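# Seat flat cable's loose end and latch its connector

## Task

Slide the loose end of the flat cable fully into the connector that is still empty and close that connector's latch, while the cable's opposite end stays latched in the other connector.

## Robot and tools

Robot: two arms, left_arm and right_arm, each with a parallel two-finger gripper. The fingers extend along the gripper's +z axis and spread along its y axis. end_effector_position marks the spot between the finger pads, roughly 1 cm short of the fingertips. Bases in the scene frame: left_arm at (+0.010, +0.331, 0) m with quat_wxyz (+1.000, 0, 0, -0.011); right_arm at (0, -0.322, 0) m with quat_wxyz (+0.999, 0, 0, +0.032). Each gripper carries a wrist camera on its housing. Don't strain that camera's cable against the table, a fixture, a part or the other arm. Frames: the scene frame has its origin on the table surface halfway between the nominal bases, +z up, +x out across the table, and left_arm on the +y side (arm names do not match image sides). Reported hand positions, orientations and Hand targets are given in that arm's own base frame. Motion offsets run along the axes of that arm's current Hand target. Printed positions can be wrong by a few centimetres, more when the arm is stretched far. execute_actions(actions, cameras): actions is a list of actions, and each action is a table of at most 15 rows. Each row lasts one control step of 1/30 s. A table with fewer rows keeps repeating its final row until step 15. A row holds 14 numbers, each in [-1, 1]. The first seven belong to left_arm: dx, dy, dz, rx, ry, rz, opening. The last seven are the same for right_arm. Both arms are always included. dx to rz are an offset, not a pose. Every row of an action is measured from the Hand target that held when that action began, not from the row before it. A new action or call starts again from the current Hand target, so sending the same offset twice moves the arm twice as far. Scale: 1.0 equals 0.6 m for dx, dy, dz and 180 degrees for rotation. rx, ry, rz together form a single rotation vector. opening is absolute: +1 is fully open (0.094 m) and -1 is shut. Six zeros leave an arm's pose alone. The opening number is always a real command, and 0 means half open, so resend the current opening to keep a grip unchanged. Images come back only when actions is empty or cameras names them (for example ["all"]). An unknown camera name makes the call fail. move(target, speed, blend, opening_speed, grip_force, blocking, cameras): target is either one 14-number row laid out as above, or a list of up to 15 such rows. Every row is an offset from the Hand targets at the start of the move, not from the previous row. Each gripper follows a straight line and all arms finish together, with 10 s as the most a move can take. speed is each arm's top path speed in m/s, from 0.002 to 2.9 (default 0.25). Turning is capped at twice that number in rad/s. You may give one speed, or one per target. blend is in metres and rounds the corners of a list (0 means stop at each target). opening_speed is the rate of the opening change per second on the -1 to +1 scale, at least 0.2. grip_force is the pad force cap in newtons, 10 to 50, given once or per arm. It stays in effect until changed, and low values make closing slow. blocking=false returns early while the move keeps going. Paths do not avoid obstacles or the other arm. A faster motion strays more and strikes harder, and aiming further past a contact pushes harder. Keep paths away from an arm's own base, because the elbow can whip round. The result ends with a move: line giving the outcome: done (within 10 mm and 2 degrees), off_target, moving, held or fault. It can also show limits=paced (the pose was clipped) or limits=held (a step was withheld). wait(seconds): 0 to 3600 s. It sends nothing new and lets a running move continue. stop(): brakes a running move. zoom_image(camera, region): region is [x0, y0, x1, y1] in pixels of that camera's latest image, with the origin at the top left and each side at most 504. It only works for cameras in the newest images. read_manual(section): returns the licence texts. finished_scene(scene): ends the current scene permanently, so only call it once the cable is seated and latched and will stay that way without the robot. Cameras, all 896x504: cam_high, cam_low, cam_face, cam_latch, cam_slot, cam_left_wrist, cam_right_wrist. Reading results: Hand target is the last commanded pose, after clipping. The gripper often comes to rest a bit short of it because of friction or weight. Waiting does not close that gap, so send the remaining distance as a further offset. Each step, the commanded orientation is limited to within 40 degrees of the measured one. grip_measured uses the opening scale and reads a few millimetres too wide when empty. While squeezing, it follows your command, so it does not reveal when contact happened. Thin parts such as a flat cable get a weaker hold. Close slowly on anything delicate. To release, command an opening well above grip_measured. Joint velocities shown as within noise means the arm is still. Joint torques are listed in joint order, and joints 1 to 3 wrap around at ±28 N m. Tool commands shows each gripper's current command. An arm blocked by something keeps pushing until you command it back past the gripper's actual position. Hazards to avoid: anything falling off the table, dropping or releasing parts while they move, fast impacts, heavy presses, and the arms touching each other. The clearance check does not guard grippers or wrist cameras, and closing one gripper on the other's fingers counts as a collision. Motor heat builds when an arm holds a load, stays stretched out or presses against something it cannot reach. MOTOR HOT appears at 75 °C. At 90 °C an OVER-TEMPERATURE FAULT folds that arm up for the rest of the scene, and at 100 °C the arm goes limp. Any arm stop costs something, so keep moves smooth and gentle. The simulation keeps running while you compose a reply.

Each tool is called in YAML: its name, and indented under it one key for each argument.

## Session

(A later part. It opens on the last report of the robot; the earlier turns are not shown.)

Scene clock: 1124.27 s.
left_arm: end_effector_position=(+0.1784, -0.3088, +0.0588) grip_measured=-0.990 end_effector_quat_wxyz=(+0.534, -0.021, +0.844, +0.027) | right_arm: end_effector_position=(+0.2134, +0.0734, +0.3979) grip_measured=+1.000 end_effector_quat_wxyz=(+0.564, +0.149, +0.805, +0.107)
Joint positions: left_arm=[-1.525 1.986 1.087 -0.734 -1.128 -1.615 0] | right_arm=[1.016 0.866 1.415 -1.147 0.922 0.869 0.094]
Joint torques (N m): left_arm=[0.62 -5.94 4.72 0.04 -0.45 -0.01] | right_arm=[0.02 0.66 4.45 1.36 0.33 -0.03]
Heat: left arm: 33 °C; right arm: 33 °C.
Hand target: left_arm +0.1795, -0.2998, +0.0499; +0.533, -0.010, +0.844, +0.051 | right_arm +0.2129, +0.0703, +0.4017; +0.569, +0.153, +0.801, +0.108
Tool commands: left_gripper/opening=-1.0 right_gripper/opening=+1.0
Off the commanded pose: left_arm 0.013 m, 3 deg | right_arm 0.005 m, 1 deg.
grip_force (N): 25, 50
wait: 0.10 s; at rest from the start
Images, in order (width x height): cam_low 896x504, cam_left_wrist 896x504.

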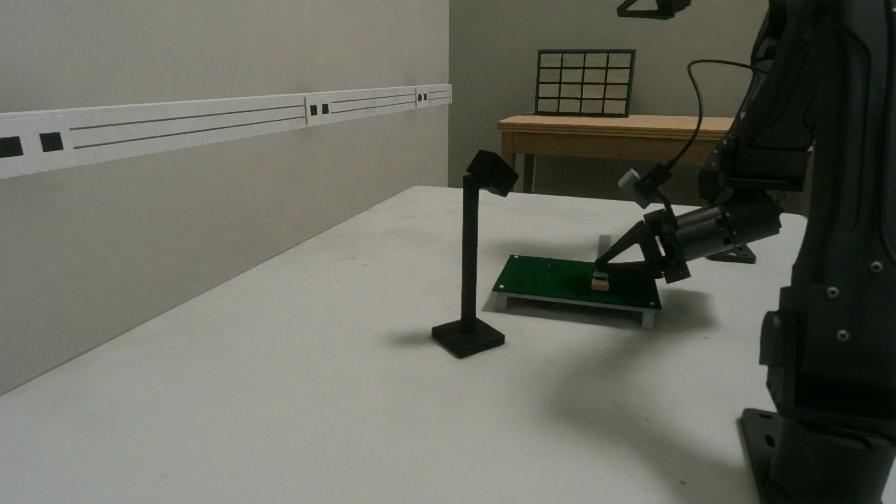

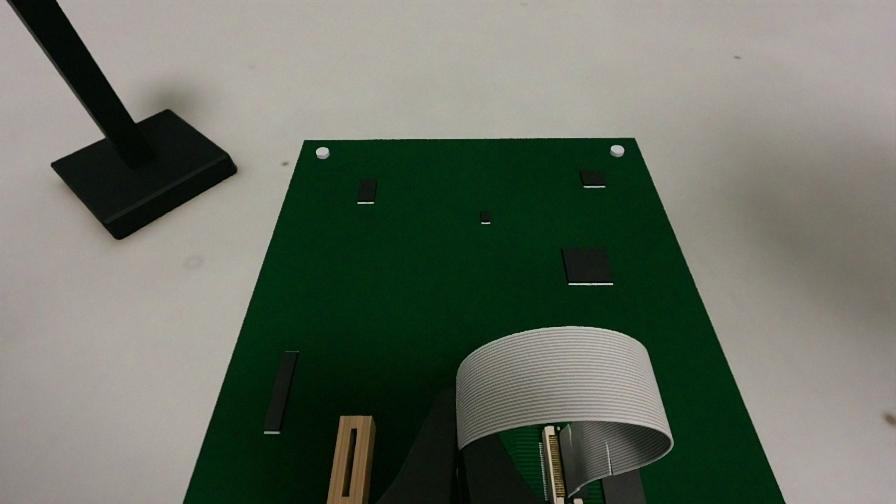

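execute_actions:
  actions:
    - [[-0.001494,-0.000114,-0.000002,0.00012,-0.001587,0.000014,-1.0,0,0,0,0,0,0,1.0],[-0.002989,-0.000228,-0.000004,0.00024,-0.003174,0.000028,-1.0,0,0,0,0,0,0,1.0],[-0.004483,-0.000341,-0.000006,0.00036,-0.00476,0.000042,-1.0,0,0,0,0,0,0,1.0],[-0.005978,-0.000455,-0.000008,0.00048,-0.006347,0.000056,-1.0,0,0,0,0,0,0,1.0],[-0.007472,-0.000569,-0.00001,0.0006,-0.007934,0.00007,-1.0,0,0,0,0,0,0,1.0]]

move:
  target: [0,0,0,0,0,0,-0.965,0,0,0,0,0,0,1.0]
  opening_speed: 0.2
  cameras: ["cam_latch", "cam_slot", "cam_face"]

zoom_image:
  camera: "cam_slot"
  region: [410, 265, 510, 365]

zoom_image:
  camera: "cam_latch"
  region: [310, 110, 380, 200]

Scene clock: 1134.17 s.
left_arm: end_effector_position=(+0.1785, -0.3088, +0.0590) grip_measured=-0.990 end_effector_quat_wxyz=(+0.535, -0.021, +0.844, +0.027) | right_arm: end_effector_position=(+0.2134, +0.0734, +0.3979) grip_measured=+1.000 end_effector_quat_wxyz=(+0.564, +0.149, +0.805, +0.107)
Joint positions: left_arm=[-1.525 1.986 1.087 -0.734 -1.13 -1.615 0] | right_arm=[1.016 0.866 1.415 -1.147 0.922 0.869 0.094]
Joint torques (N m): left_arm=[0.58 -6 4.57 0.05 -0.67 0.05] | right_arm=[-0.01 0.66 4.45 1.36 0.34 -0.04]
Heat: left arm: 33 °C; right arm: 33 °C.
Hand target: left_arm +0.1814, -0.3003, +0.0539; +0.544, -0.008, +0.838, +0.050 | right_arm +0.2129, +0.0703, +0.4017; +0.569, +0.153, +0.801, +0.108
Off the commanded pose: left_arm 0.010 m, 3 deg | right_arm 0.005 m, 1 deg.
grip_force (N): 25, 50

Scene clock: 1134.67 s.
left_arm: end_effector_position=(+0.1785, -0.3087, +0.0590) grip_measured=-0.967 end_effector_quat_wxyz=(+0.535, -0.021, +0.844, +0.027) | right_arm: end_effector_position=(+0.2134, +0.0734, +0.3979) grip_measured=+1.000 end_effector_quat_wxyz=(+0.564, +0.149, +0.805, +0.107)
Joint positions: left_arm=[-1.525 1.986 1.087 -0.735 -1.13 -1.615 0.002] | right_arm=[1.016 0.866 1.415 -1.147 0.922 0.869 0.094]
Joint torques (N m): left_arm=[0.59 -6.08 4.68 0.08 -0.64 -0.05] | right_arm=[0.01 0.64 4.46 1.36 0.33 -0.04]
Heat: left arm: 33 °C; right arm: 33 °C.
Hand target: left_arm +0.1814, -0.3003, +0.0539; +0.544, -0.008, +0.838, +0.050 | right_arm +0.2129, +0.0703, +0.4017; +0.569, +0.153, +0.801, +0.108
Off the commanded pose: left_arm 0.010 m, 3 deg | right_arm 0.005 m, 1 deg.
grip_force (N): 25, 50
move: done
Images, in order (width x height): cam_face 896x504, cam_latch 896x504, cam_slot 896x504.

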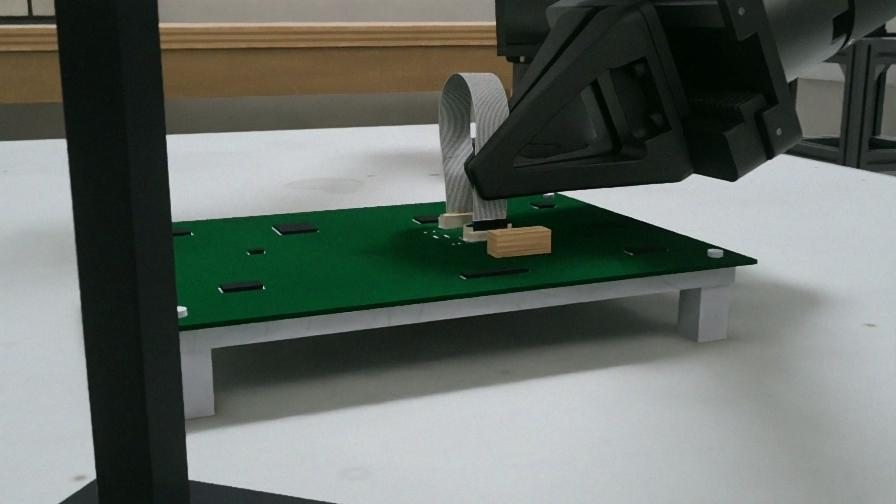

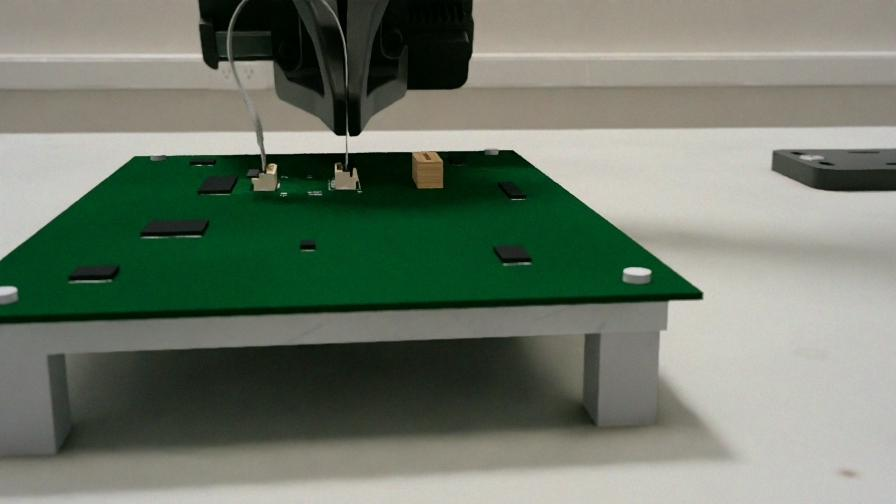

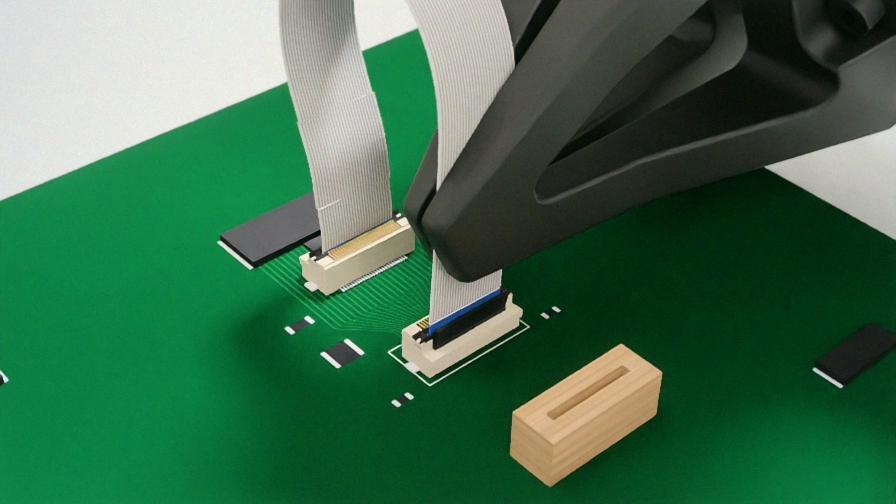

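Scaled by 5.040 from the camera's image (finer frame: 1280x720).

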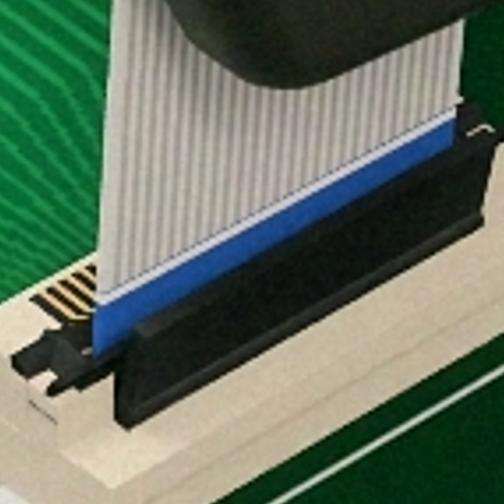

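Scaled by 5.600 from the camera's image (finer frame: 1280x720).

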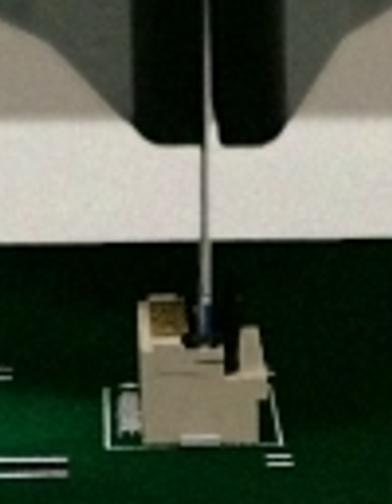

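move:
  target: [0,0,0,0,0,0,-0.92,0,0,0,0,0,0,1.0]
  opening_speed: 0.2
  cameras: ["cam_latch", "cam_slot", "cam_face"]

zoom_image:
  camera: "cam_slot"
  region: [410, 265, 510, 365]

zoom_image:
  camera: "cam_latch"
  region: [310, 110, 380, 200]

Scene clock: 1137.60 s.
left_arm: end_effector_position=(+0.1785, -0.3087, +0.0590) grip_measured=-0.922 end_effector_quat_wxyz=(+0.535, -0.021, +0.844, +0.027) | right_arm: end_effector_position=(+0.2134, +0.0734, +0.3979) grip_measured=+1.000 end_effector_quat_wxyz=(+0.564, +0.149, +0.805, +0.107)
Joint positions: left_arm=[-1.525 1.986 1.087 -0.735 -1.13 -1.615 0.004] | right_arm=[1.016 0.866 1.415 -1.147 0.922 0.869 0.094]
Joint torques (N m): left_arm=[0.49 -6.11 4.66 0.1 -0.64 0.01] | right_arm=[0.01 0.65 4.46 1.36 0.34 -0.03]
Heat: left arm: 33 °C; right arm: 33 °C.
Hand target: left_arm +0.1814, -0.3003, +0.0539; +0.544, -0.008, +0.838, +0.050 | right_arm +0.2129, +0.0703, +0.4017; +0.569, +0.153, +0.801, +0.108
Off the commanded pose: left_arm 0.010 m, 3 deg | right_arm 0.005 m, 1 deg.
grip_force (N): 25, 50
move: done
Images, in order (width x height): cam_face 896x504, cam_latch 896x504, cam_slot 896x504.

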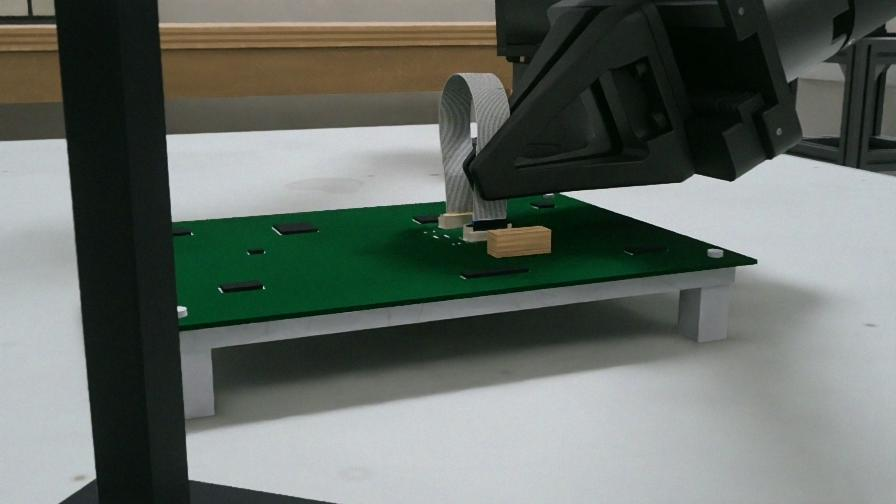

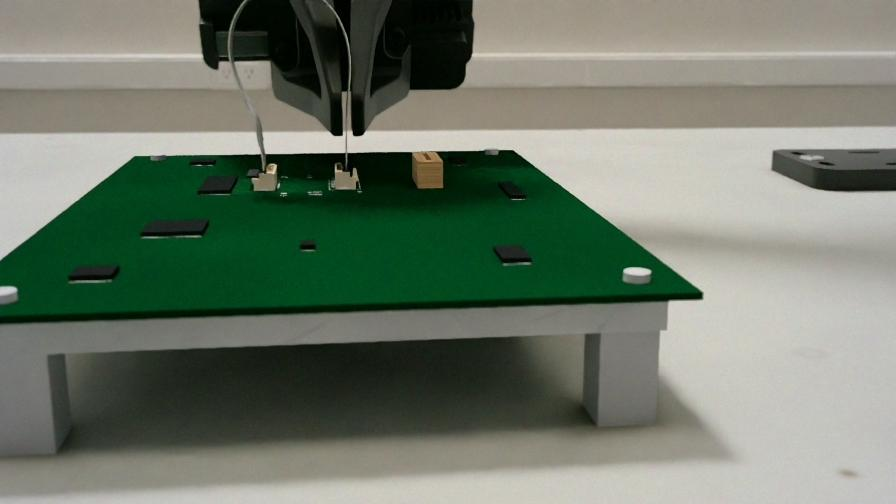

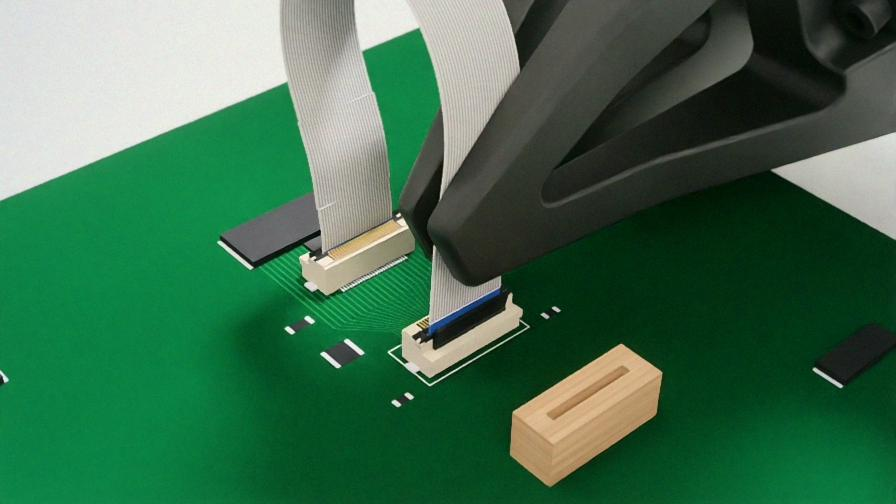

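Scaled by 5.040 from the camera's image (finer frame: 1280x720).

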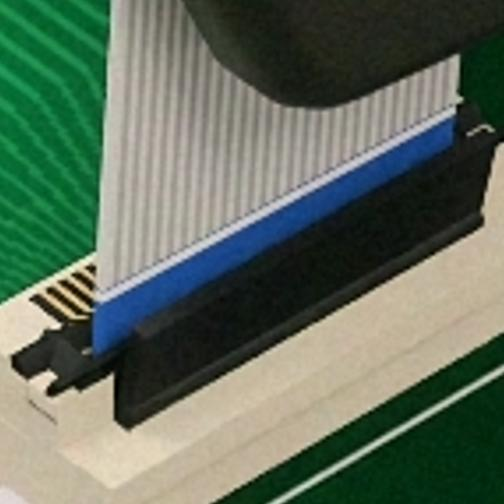

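Scaled by 5.600 from the camera's image (finer frame: 1280x720).

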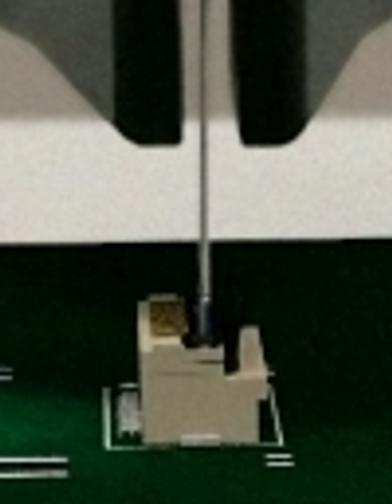

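zoom_image:
  camera: "cam_face"
  region: [460, 190, 520, 250]

zoom_image:
  camera: "cam_slot"
  region: [405, 310, 455, 360]

zoom_image:
  camera: "cam_slot"
  region: [475, 270, 525, 320]

Scaled by 8.400 from the camera's image (finer frame: 1280x720).

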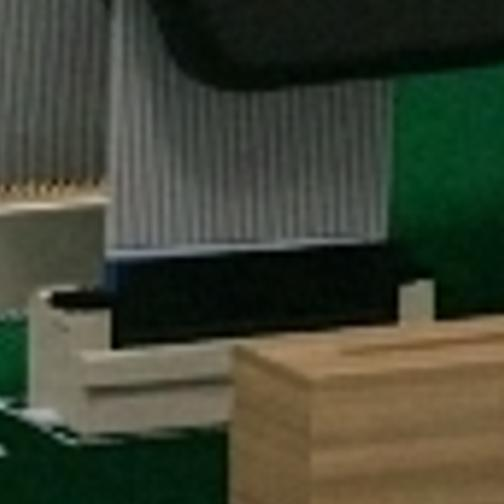

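Scaled by 10.080 from the camera's image (finer frame: 1280x720).

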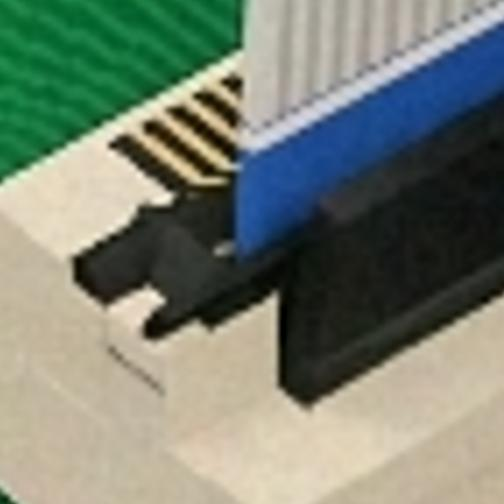

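Scaled by 10.080 from the camera's image (finer frame: 1280x720).

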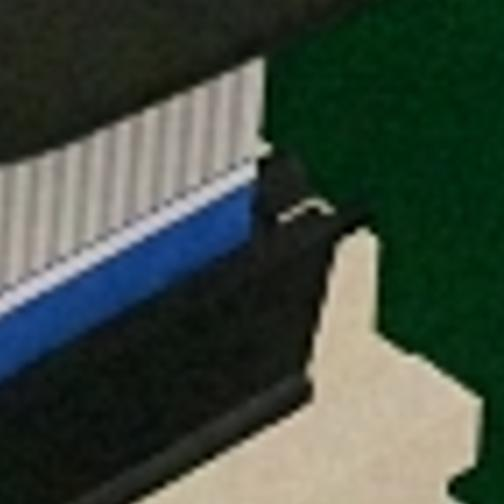

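move:
  target: [0,0,0,0,0,0,-1.0,0,0,0,0,0,0,1.0]
  opening_speed: 0.2

execute_actions:
  actions:
    - [[0.001021,0.000172,0.000459,-0.000298,-0.000018,0.000669,-1.0,0,0,0,0,0,0,1.0],[0.002042,0.000344,0.000918,-0.000596,-0.000036,0.001338,-1.0,0,0,0,0,0,0,1.0],[0.003064,0.000515,0.001378,-0.000893,-0.000054,0.002007,-1.0,0,0,0,0,0,0,1.0],[0.004085,0.000687,0.001837,-0.001191,-0.000071,0.002676,-1.0,0,0,0,0,0,0,1.0],[0.005106,0.000859,0.002296,-0.001489,-0.000089,0.003345,-1.0,0,0,0,0,0,0,1.0]]
  cameras: ["cam_latch", "cam_slot", "cam_face"]

zoom_image:
  camera: "cam_slot"
  region: [410, 265, 510, 365]

zoom_image:
  camera: "cam_face"
  region: [460, 190, 520, 250]

zoom_image:
  camera: "cam_latch"
  region: [310, 110, 380, 200]

Scene clock: 1171.63 s.
left_arm: end_effector_position=(+0.1785, -0.3087, +0.0590) grip_measured=-0.990 end_effector_quat_wxyz=(+0.535, -0.021, +0.844, +0.027) | right_arm: end_effector_position=(+0.2134, +0.0734, +0.3979) grip_measured=+1.000 end_effector_quat_wxyz=(+0.564, +0.149, +0.805, +0.107)
Joint positions: left_arm=[-1.525 1.986 1.087 -0.735 -1.13 -1.615 0] | right_arm=[1.016 0.866 1.415 -1.147 0.922 0.869 0.094]
Joint torques (N m): left_arm=[0.58 -6.06 4.59 0.06 -0.65 0.03] | right_arm=[-0.01 0.66 4.46 1.36 0.33 -0.04]
Heat: left arm: 32 °C; right arm: 33 °C.
Hand target: left_arm +0.1814, -0.3003, +0.0539; +0.544, -0.008, +0.838, +0.050 | right_arm +0.2129, +0.0703, +0.4017; +0.569, +0.153, +0.801, +0.108
Off the commanded pose: left_arm 0.010 m, 3 deg | right_arm 0.005 m, 1 deg.
grip_force (N): 25, 50
move: done

Scene clock: 1172.33 s.
left_arm: end_effector_position=(+0.1787, -0.3085, +0.0584) grip_measured=-0.990 end_effector_quat_wxyz=(+0.537, -0.020, +0.843, +0.029) | right_arm: end_effector_position=(+0.2134, +0.0734, +0.3979) grip_measured=+1.000 end_effector_quat_wxyz=(+0.564, +0.149, +0.805, +0.107)
Joint positions: left_arm=[-1.525 1.991 1.087 -0.735 -1.135 -1.615 0] | right_arm=[1.016 0.866 1.415 -1.147 0.922 0.869 0.094]
Joint torques (N m): left_arm=[0.61 -5.72 4.6 0.06 -0.62 0.02] | right_arm=[-0.02 0.65 4.46 1.36 0.33 -0.03]
Heat: left arm: 32 °C; right arm: 33 °C.
Hand target: left_arm +0.1814, -0.2995, +0.0506; +0.543, -0.005, +0.838, +0.055 | right_arm +0.2129, +0.0703, +0.4017; +0.569, +0.153, +0.801, +0.108
Off the commanded pose: left_arm 0.012 m, 4 deg | right_arm 0.005 m, 1 deg.
grip_force (N): 25, 50
Images, in order (width x height): cam_face 896x504, cam_latch 896x504, cam_slot 896x504.

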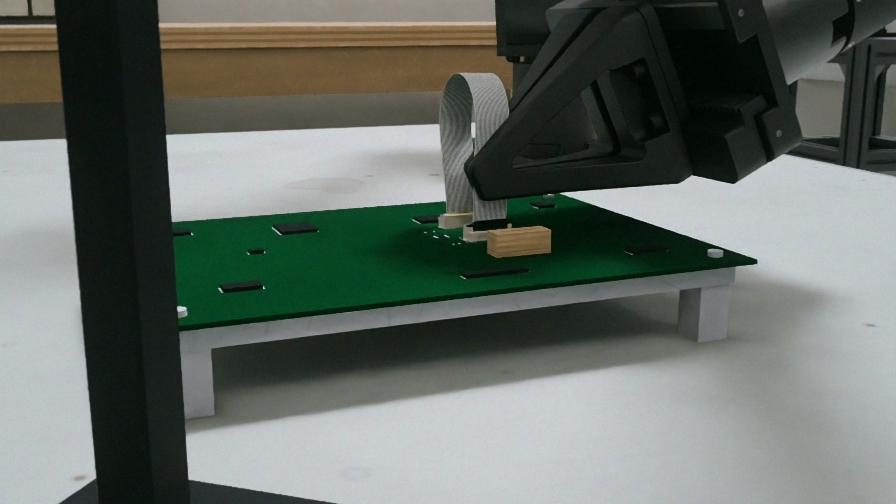

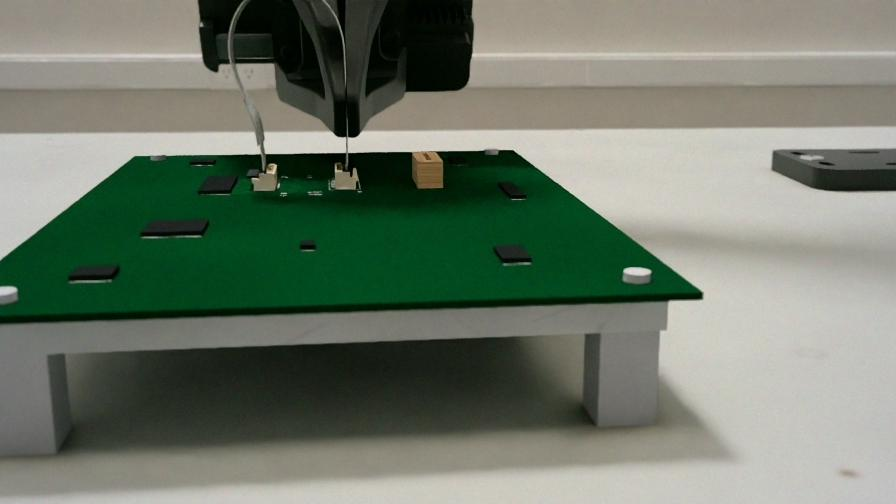

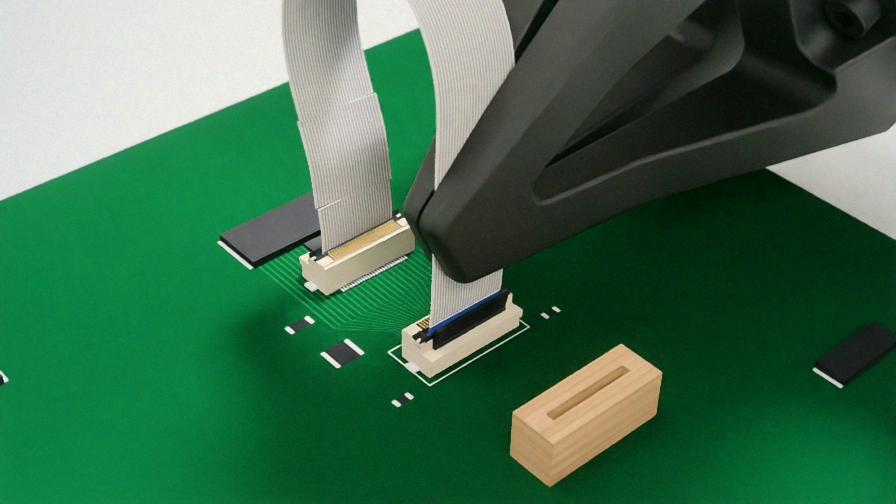

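Scaled by 5.040 from the camera's image (finer frame: 1280x720).

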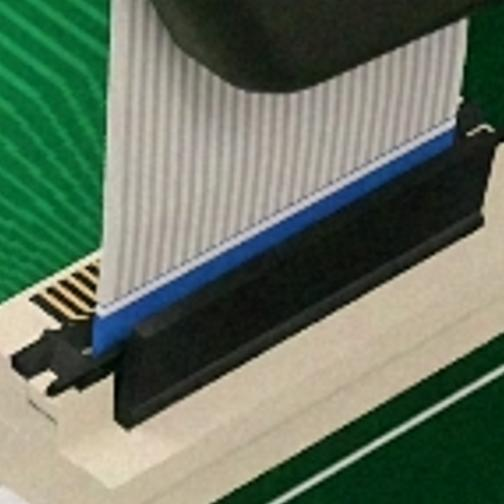

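Scaled by 8.400 from the camera's image (finer frame: 1280x720).

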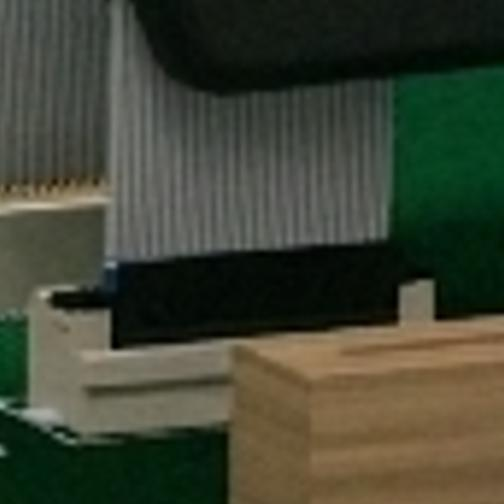

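Scaled by 5.600 from the camera's image (finer frame: 1280x720).

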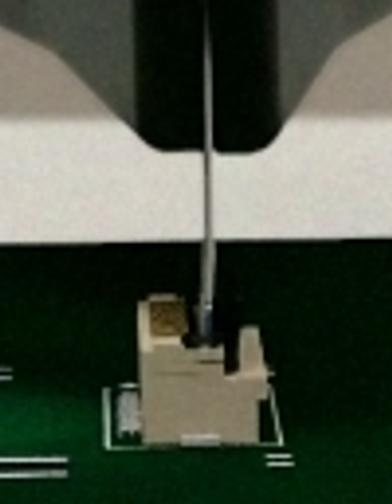

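execute_actions:
  actions:
    - [[0.001021,0.000172,0.000459,-0.000298,-0.000018,0.000669,-1.0,0,0,0,0,0,0,1.0],[0.002042,0.000344,0.000918,-0.000596,-0.000036,0.001338,-1.0,0,0,0,0,0,0,1.0],[0.003064,0.000515,0.001378,-0.000893,-0.000054,0.002007,-1.0,0,0,0,0,0,0,1.0],[0.004085,0.000687,0.001837,-0.001191,-0.000071,0.002676,-1.0,0,0,0,0,0,0,1.0]]
  cameras: ["cam_latch", "cam_slot", "cam_face"]

zoom_image:
  camera: "cam_slot"
  region: [410, 265, 510, 365]

zoom_image:
  camera: "cam_face"
  region: [460, 190, 520, 250]

zoom_image:
  camera: "cam_latch"
  region: [310, 110, 380, 200]

Scene clock: 1176.20 s.
left_arm: end_effector_position=(+0.1787, -0.3082, +0.0567) grip_measured=-0.990 end_effector_quat_wxyz=(+0.539, -0.017, +0.842, +0.032) | right_arm: end_effector_position=(+0.2134, +0.0734, +0.3979) grip_measured=+1.000 end_effector_quat_wxyz=(+0.564, +0.149, +0.805, +0.107)
Joint positions: left_arm=[-1.526 1.999 1.087 -0.735 -1.139 -1.615 0] | right_arm=[1.016 0.866 1.415 -1.147 0.922 0.869 0.094]
Joint torques (N m): left_arm=[0.69 -5.6 4.52 0.05 -0.54 0.06] | right_arm=[0.01 0.65 4.46 1.36 0.34 -0.03]
Heat: left arm: 32 °C; right arm: 33 °C.
Hand target: left_arm +0.1813, -0.2989, +0.0479; +0.543, -0.003, +0.838, +0.059 | right_arm +0.2129, +0.0703, +0.4017; +0.569, +0.153, +0.801, +0.108
Off the commanded pose: left_arm 0.013 m, 4 deg | right_arm 0.005 m, 1 deg.
grip_force (N): 25, 50
Images, in order (width x height): cam_face 896x504, cam_latch 896x504, cam_slot 896x504.

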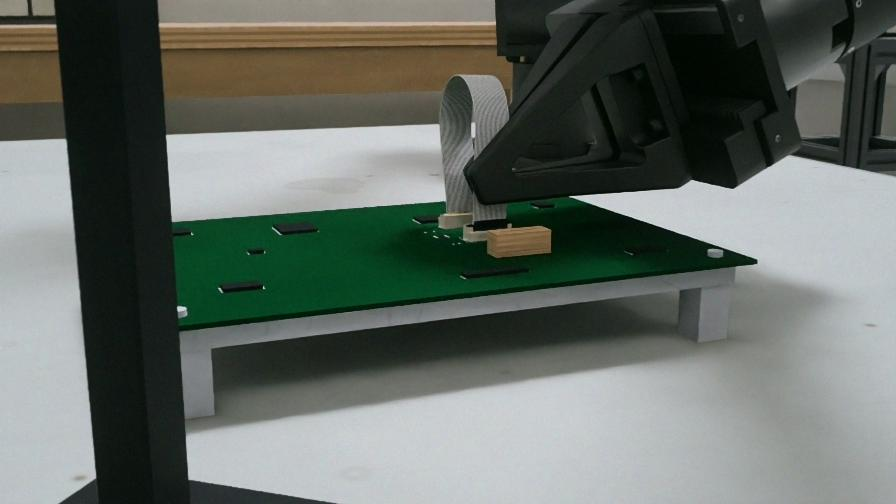

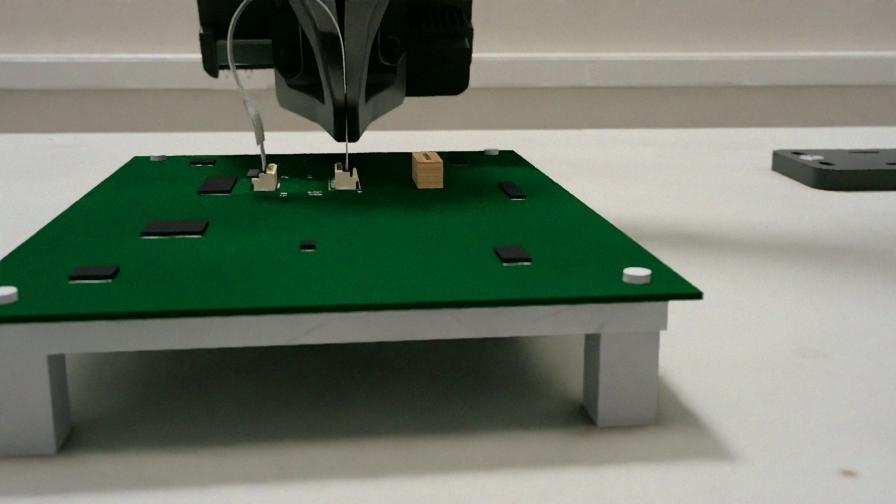

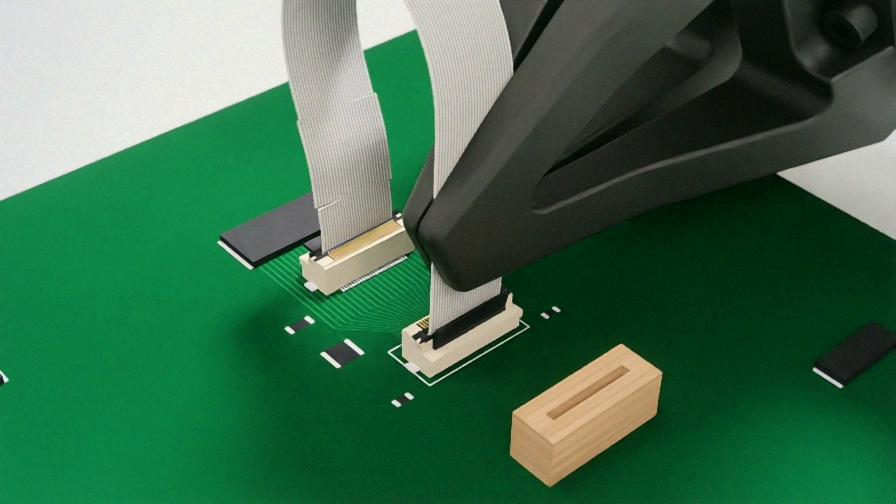

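Scaled by 5.040 from the camera's image (finer frame: 1280x720).

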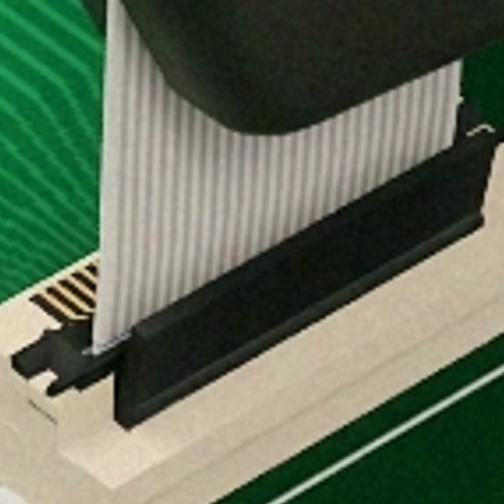

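Scaled by 8.400 from the camera's image (finer frame: 1280x720).

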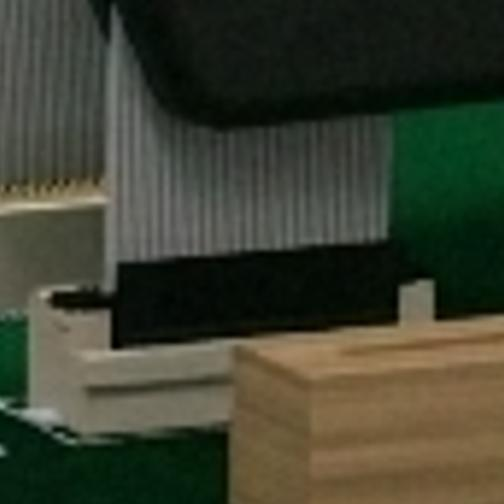

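Scaled by 5.600 from the camera's image (finer frame: 1280x720).

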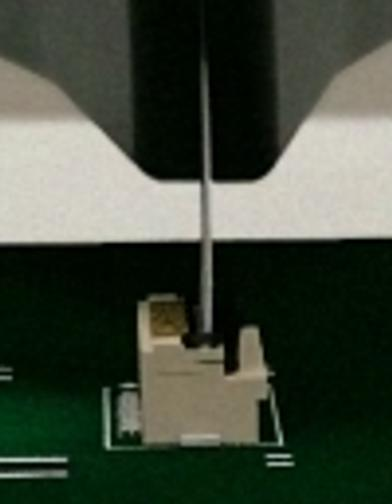

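zoom_image:
  camera: "cam_slot"
  region: [405, 310, 455, 360]

zoom_image:
  camera: "cam_slot"
  region: [475, 270, 525, 320]

Scaled by 10.080 from the camera's image (finer frame: 1280x720).

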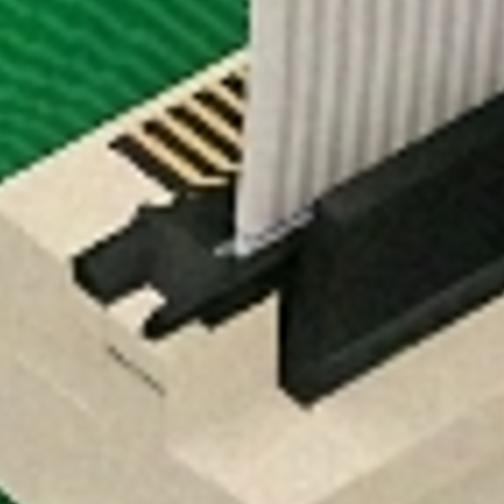

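Scaled by 10.080 from the camera's image (finer frame: 1280x720).

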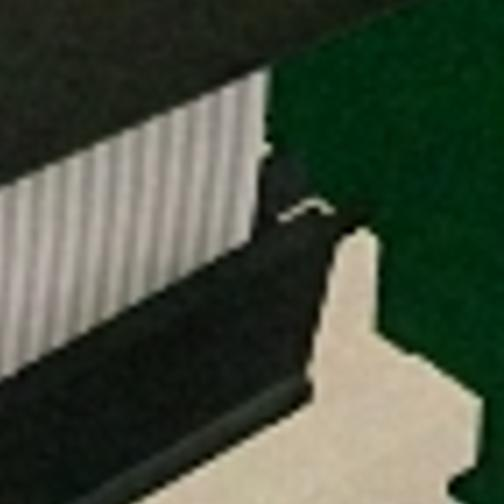

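execute_actions:
  actions:
    - [[0.001021,0.000172,0.000459,-0.000298,-0.000018,0.000669,-1.0,0,0,0,0,0,0,1.0],[0.002042,0.000344,0.000918,-0.000596,-0.000036,0.001338,-1.0,0,0,0,0,0,0,1.0],[0.003064,0.000515,0.001378,-0.000893,-0.000054,0.002007,-1.0,0,0,0,0,0,0,1.0]]
  cameras: ["cam_latch", "cam_slot", "cam_face"]

zoom_image:
  camera: "cam_slot"
  region: [405, 310, 455, 360]

zoom_image:
  camera: "cam_latch"
  region: [310, 110, 380, 200]

Scene clock: 1181.33 s.
left_arm: end_effector_position=(+0.1787, -0.3083, +0.0565) grip_measured=-0.990 end_effector_quat_wxyz=(+0.541, -0.015, +0.840, +0.033) | right_arm: end_effector_position=(+0.2134, +0.0734, +0.3979) grip_measured=+1.000 end_effector_quat_wxyz=(+0.564, +0.149, +0.805, +0.107)
Joint positions: left_arm=[-1.528 2.003 1.087 -0.735 -1.145 -1.615 0] | right_arm=[1.016 0.866 1.415 -1.147 0.922 0.869 0.094]
Joint torques (N m): left_arm=[0.95 -5.31 4.34 0.02 -0.52 0] | right_arm=[0.01 0.66 4.45 1.36 0.33 -0.04]
Heat: left arm: 32 °C; right arm: 33 °C.
Hand target: left_arm +0.1814, -0.2984, +0.0459; +0.543, -0.001, +0.837, +0.062 | right_arm +0.2129, +0.0703, +0.4017; +0.569, +0.153, +0.801, +0.108
Off the commanded pose: left_arm 0.015 m, 4 deg | right_arm 0.005 m, 1 deg.
grip_force (N): 25, 50
Images, in order (width x height): cam_face 896x504, cam_latch 896x504, cam_slot 896x504.

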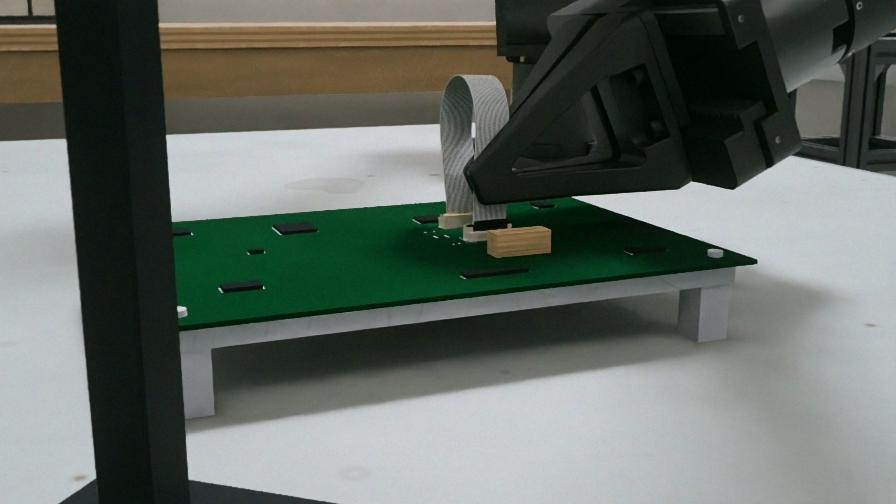

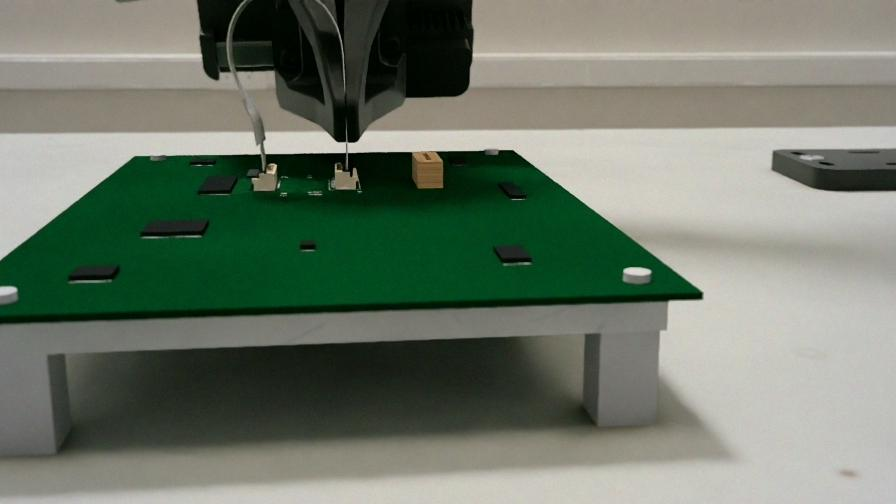

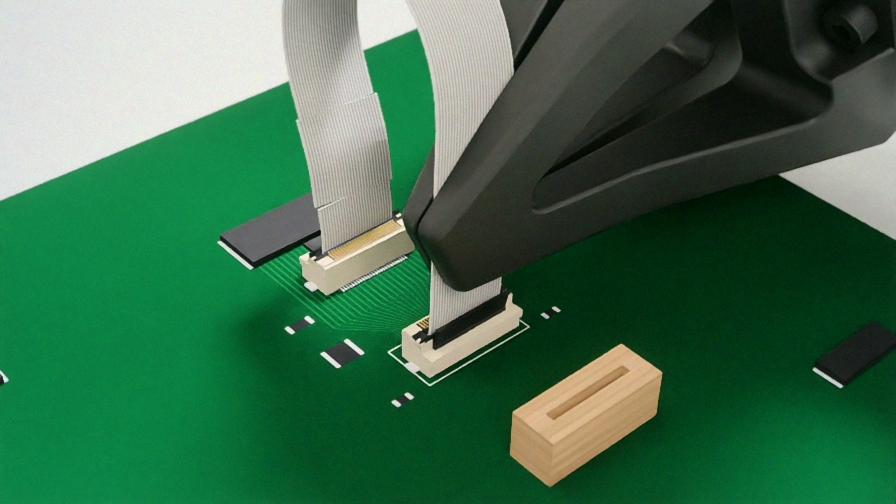

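Scaled by 10.080 from the camera's image (finer frame: 1280x720).

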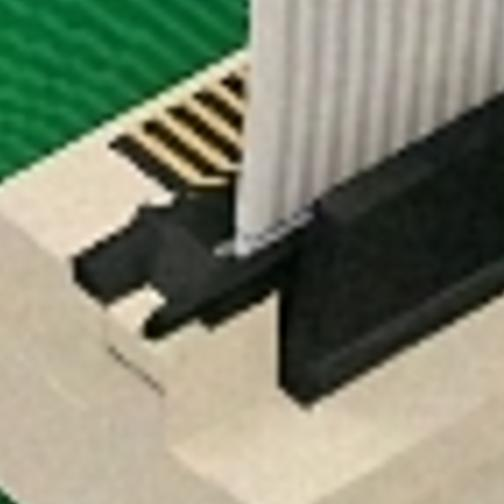

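Scaled by 5.600 from the camera's image (finer frame: 1280x720).

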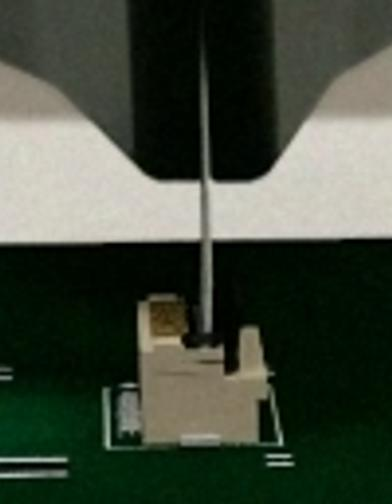

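execute_actions:
  actions:
    - [[-0.002007,-0.000241,-0.000498,0.000395,-0.000933,-0.000717,-1.0,0,0,0,0,0,0,1.0],[-0.004015,-0.000483,-0.000996,0.00079,-0.001865,-0.001435,-1.0,0,0,0,0,0,0,1.0],[-0.006023,-0.000724,-0.001494,0.001184,-0.002798,-0.002152,-1.0,0,0,0,0,0,0,1.0],[-0.00803,-0.000965,-0.001992,0.001579,-0.00373,-0.002869,-1.0,0,0,0,0,0,0,1.0]]

move:
  target: [0,0,0,0,0,0,-0.93,0,0,0,0,0,0,1.0]
  opening_speed: 0.2
  cameras: ["cam_latch", "cam_slot", "cam_face"]

zoom_image:
  camera: "cam_slot"
  region: [410, 265, 510, 365]

zoom_image:
  camera: "cam_latch"
  region: [310, 110, 380, 200]

Scene clock: 1189.43 s.
left_arm: end_effector_position=(+0.1787, -0.3083, +0.0567) grip_measured=-0.990 end_effector_quat_wxyz=(+0.542, -0.015, +0.840, +0.033) | right_arm: end_effector_position=(+0.2134, +0.0734, +0.3979) grip_measured=+1.000 end_effector_quat_wxyz=(+0.564, +0.149, +0.805, +0.107)
Joint positions: left_arm=[-1.528 2.003 1.087 -0.735 -1.146 -1.615 0] | right_arm=[1.016 0.866 1.415 -1.147 0.922 0.869 0.094]
Joint torques (N m): left_arm=[0.84 -6.08 4.44 0.09 -0.63 0.04] | right_arm=[0.01 0.65 4.46 1.36 0.34 -0.04]
Heat: left arm: 32 °C; right arm: 33 °C.
Hand target: left_arm +0.1823, -0.2994, +0.0508; +0.548, -0.003, +0.834, +0.057 | right_arm +0.2129, +0.0703, +0.4017; +0.569, +0.153, +0.801, +0.108
Off the commanded pose: left_arm 0.011 m, 3 deg | right_arm 0.005 m, 1 deg.
grip_force (N): 25, 50

Scene clock: 1190.00 s.
left_arm: end_effector_position=(+0.1796, -0.3078, +0.0567) grip_measured=-0.932 end_effector_quat_wxyz=(+0.542, -0.016, +0.840, +0.034) | right_arm: end_effector_position=(+0.2134, +0.0734, +0.3979) grip_measured=+1.000 end_effector_quat_wxyz=(+0.564, +0.149, +0.805, +0.107)
Joint positions: left_arm=[-1.525 2.003 1.087 -0.736 -1.146 -1.615 0.003] | right_arm=[1.016 0.866 1.415 -1.147 0.922 0.869 0.094]
Joint torques (N m): left_arm=[0.49 -6.13 4.41 0.09 -0.59 0] | right_arm=[-0.01 0.64 4.45 1.35 0.33 -0.03]
Heat: left arm: 32 °C; right arm: 33 °C.
Hand target: left_arm +0.1823, -0.2994, +0.0508; +0.548, -0.003, +0.834, +0.057 | right_arm +0.2129, +0.0703, +0.4017; +0.569, +0.153, +0.801, +0.108
Off the commanded pose: left_arm 0.011 m, 3 deg | right_arm 0.005 m, 1 deg.
grip_force (N): 25, 50
move: done
Images, in order (width x height): cam_face 896x504, cam_latch 896x504, cam_slot 896x504.

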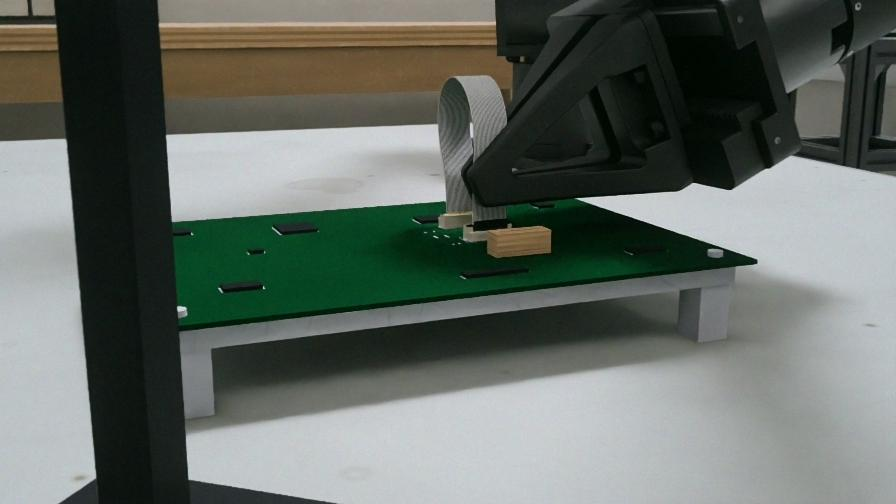

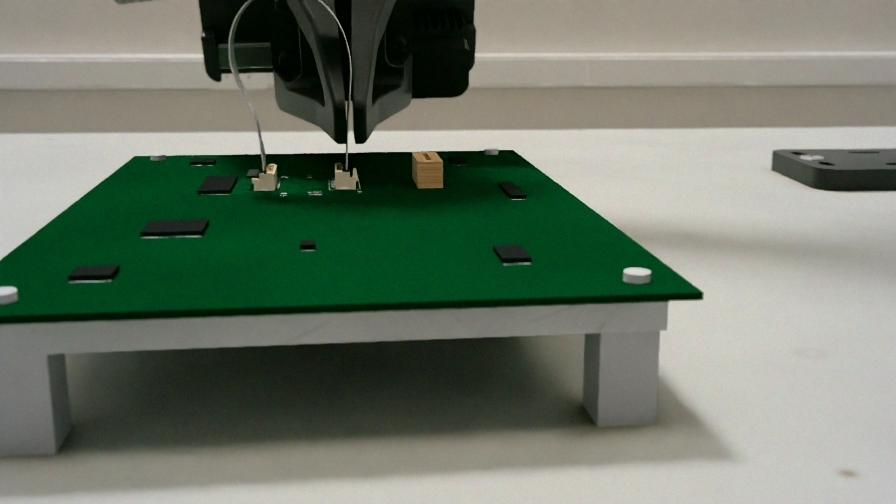

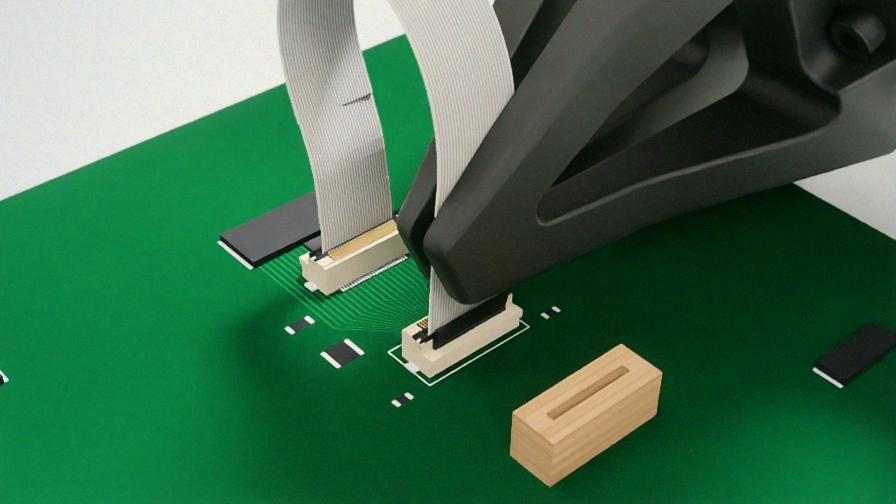

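Scaled by 5.040 from the camera's image (finer frame: 1280x720).

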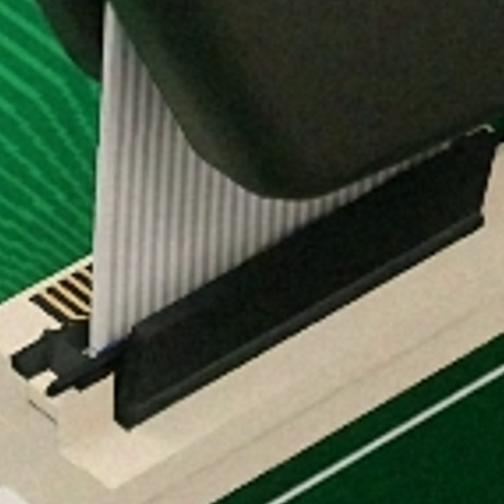

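Scaled by 5.600 from the camera's image (finer frame: 1280x720).

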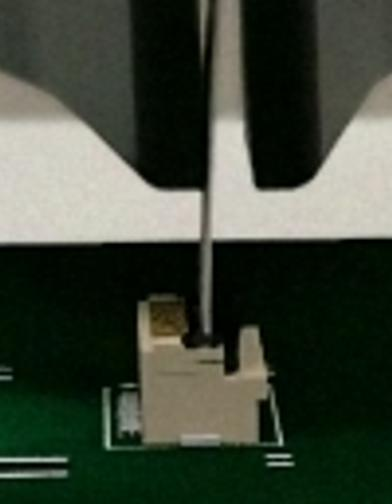

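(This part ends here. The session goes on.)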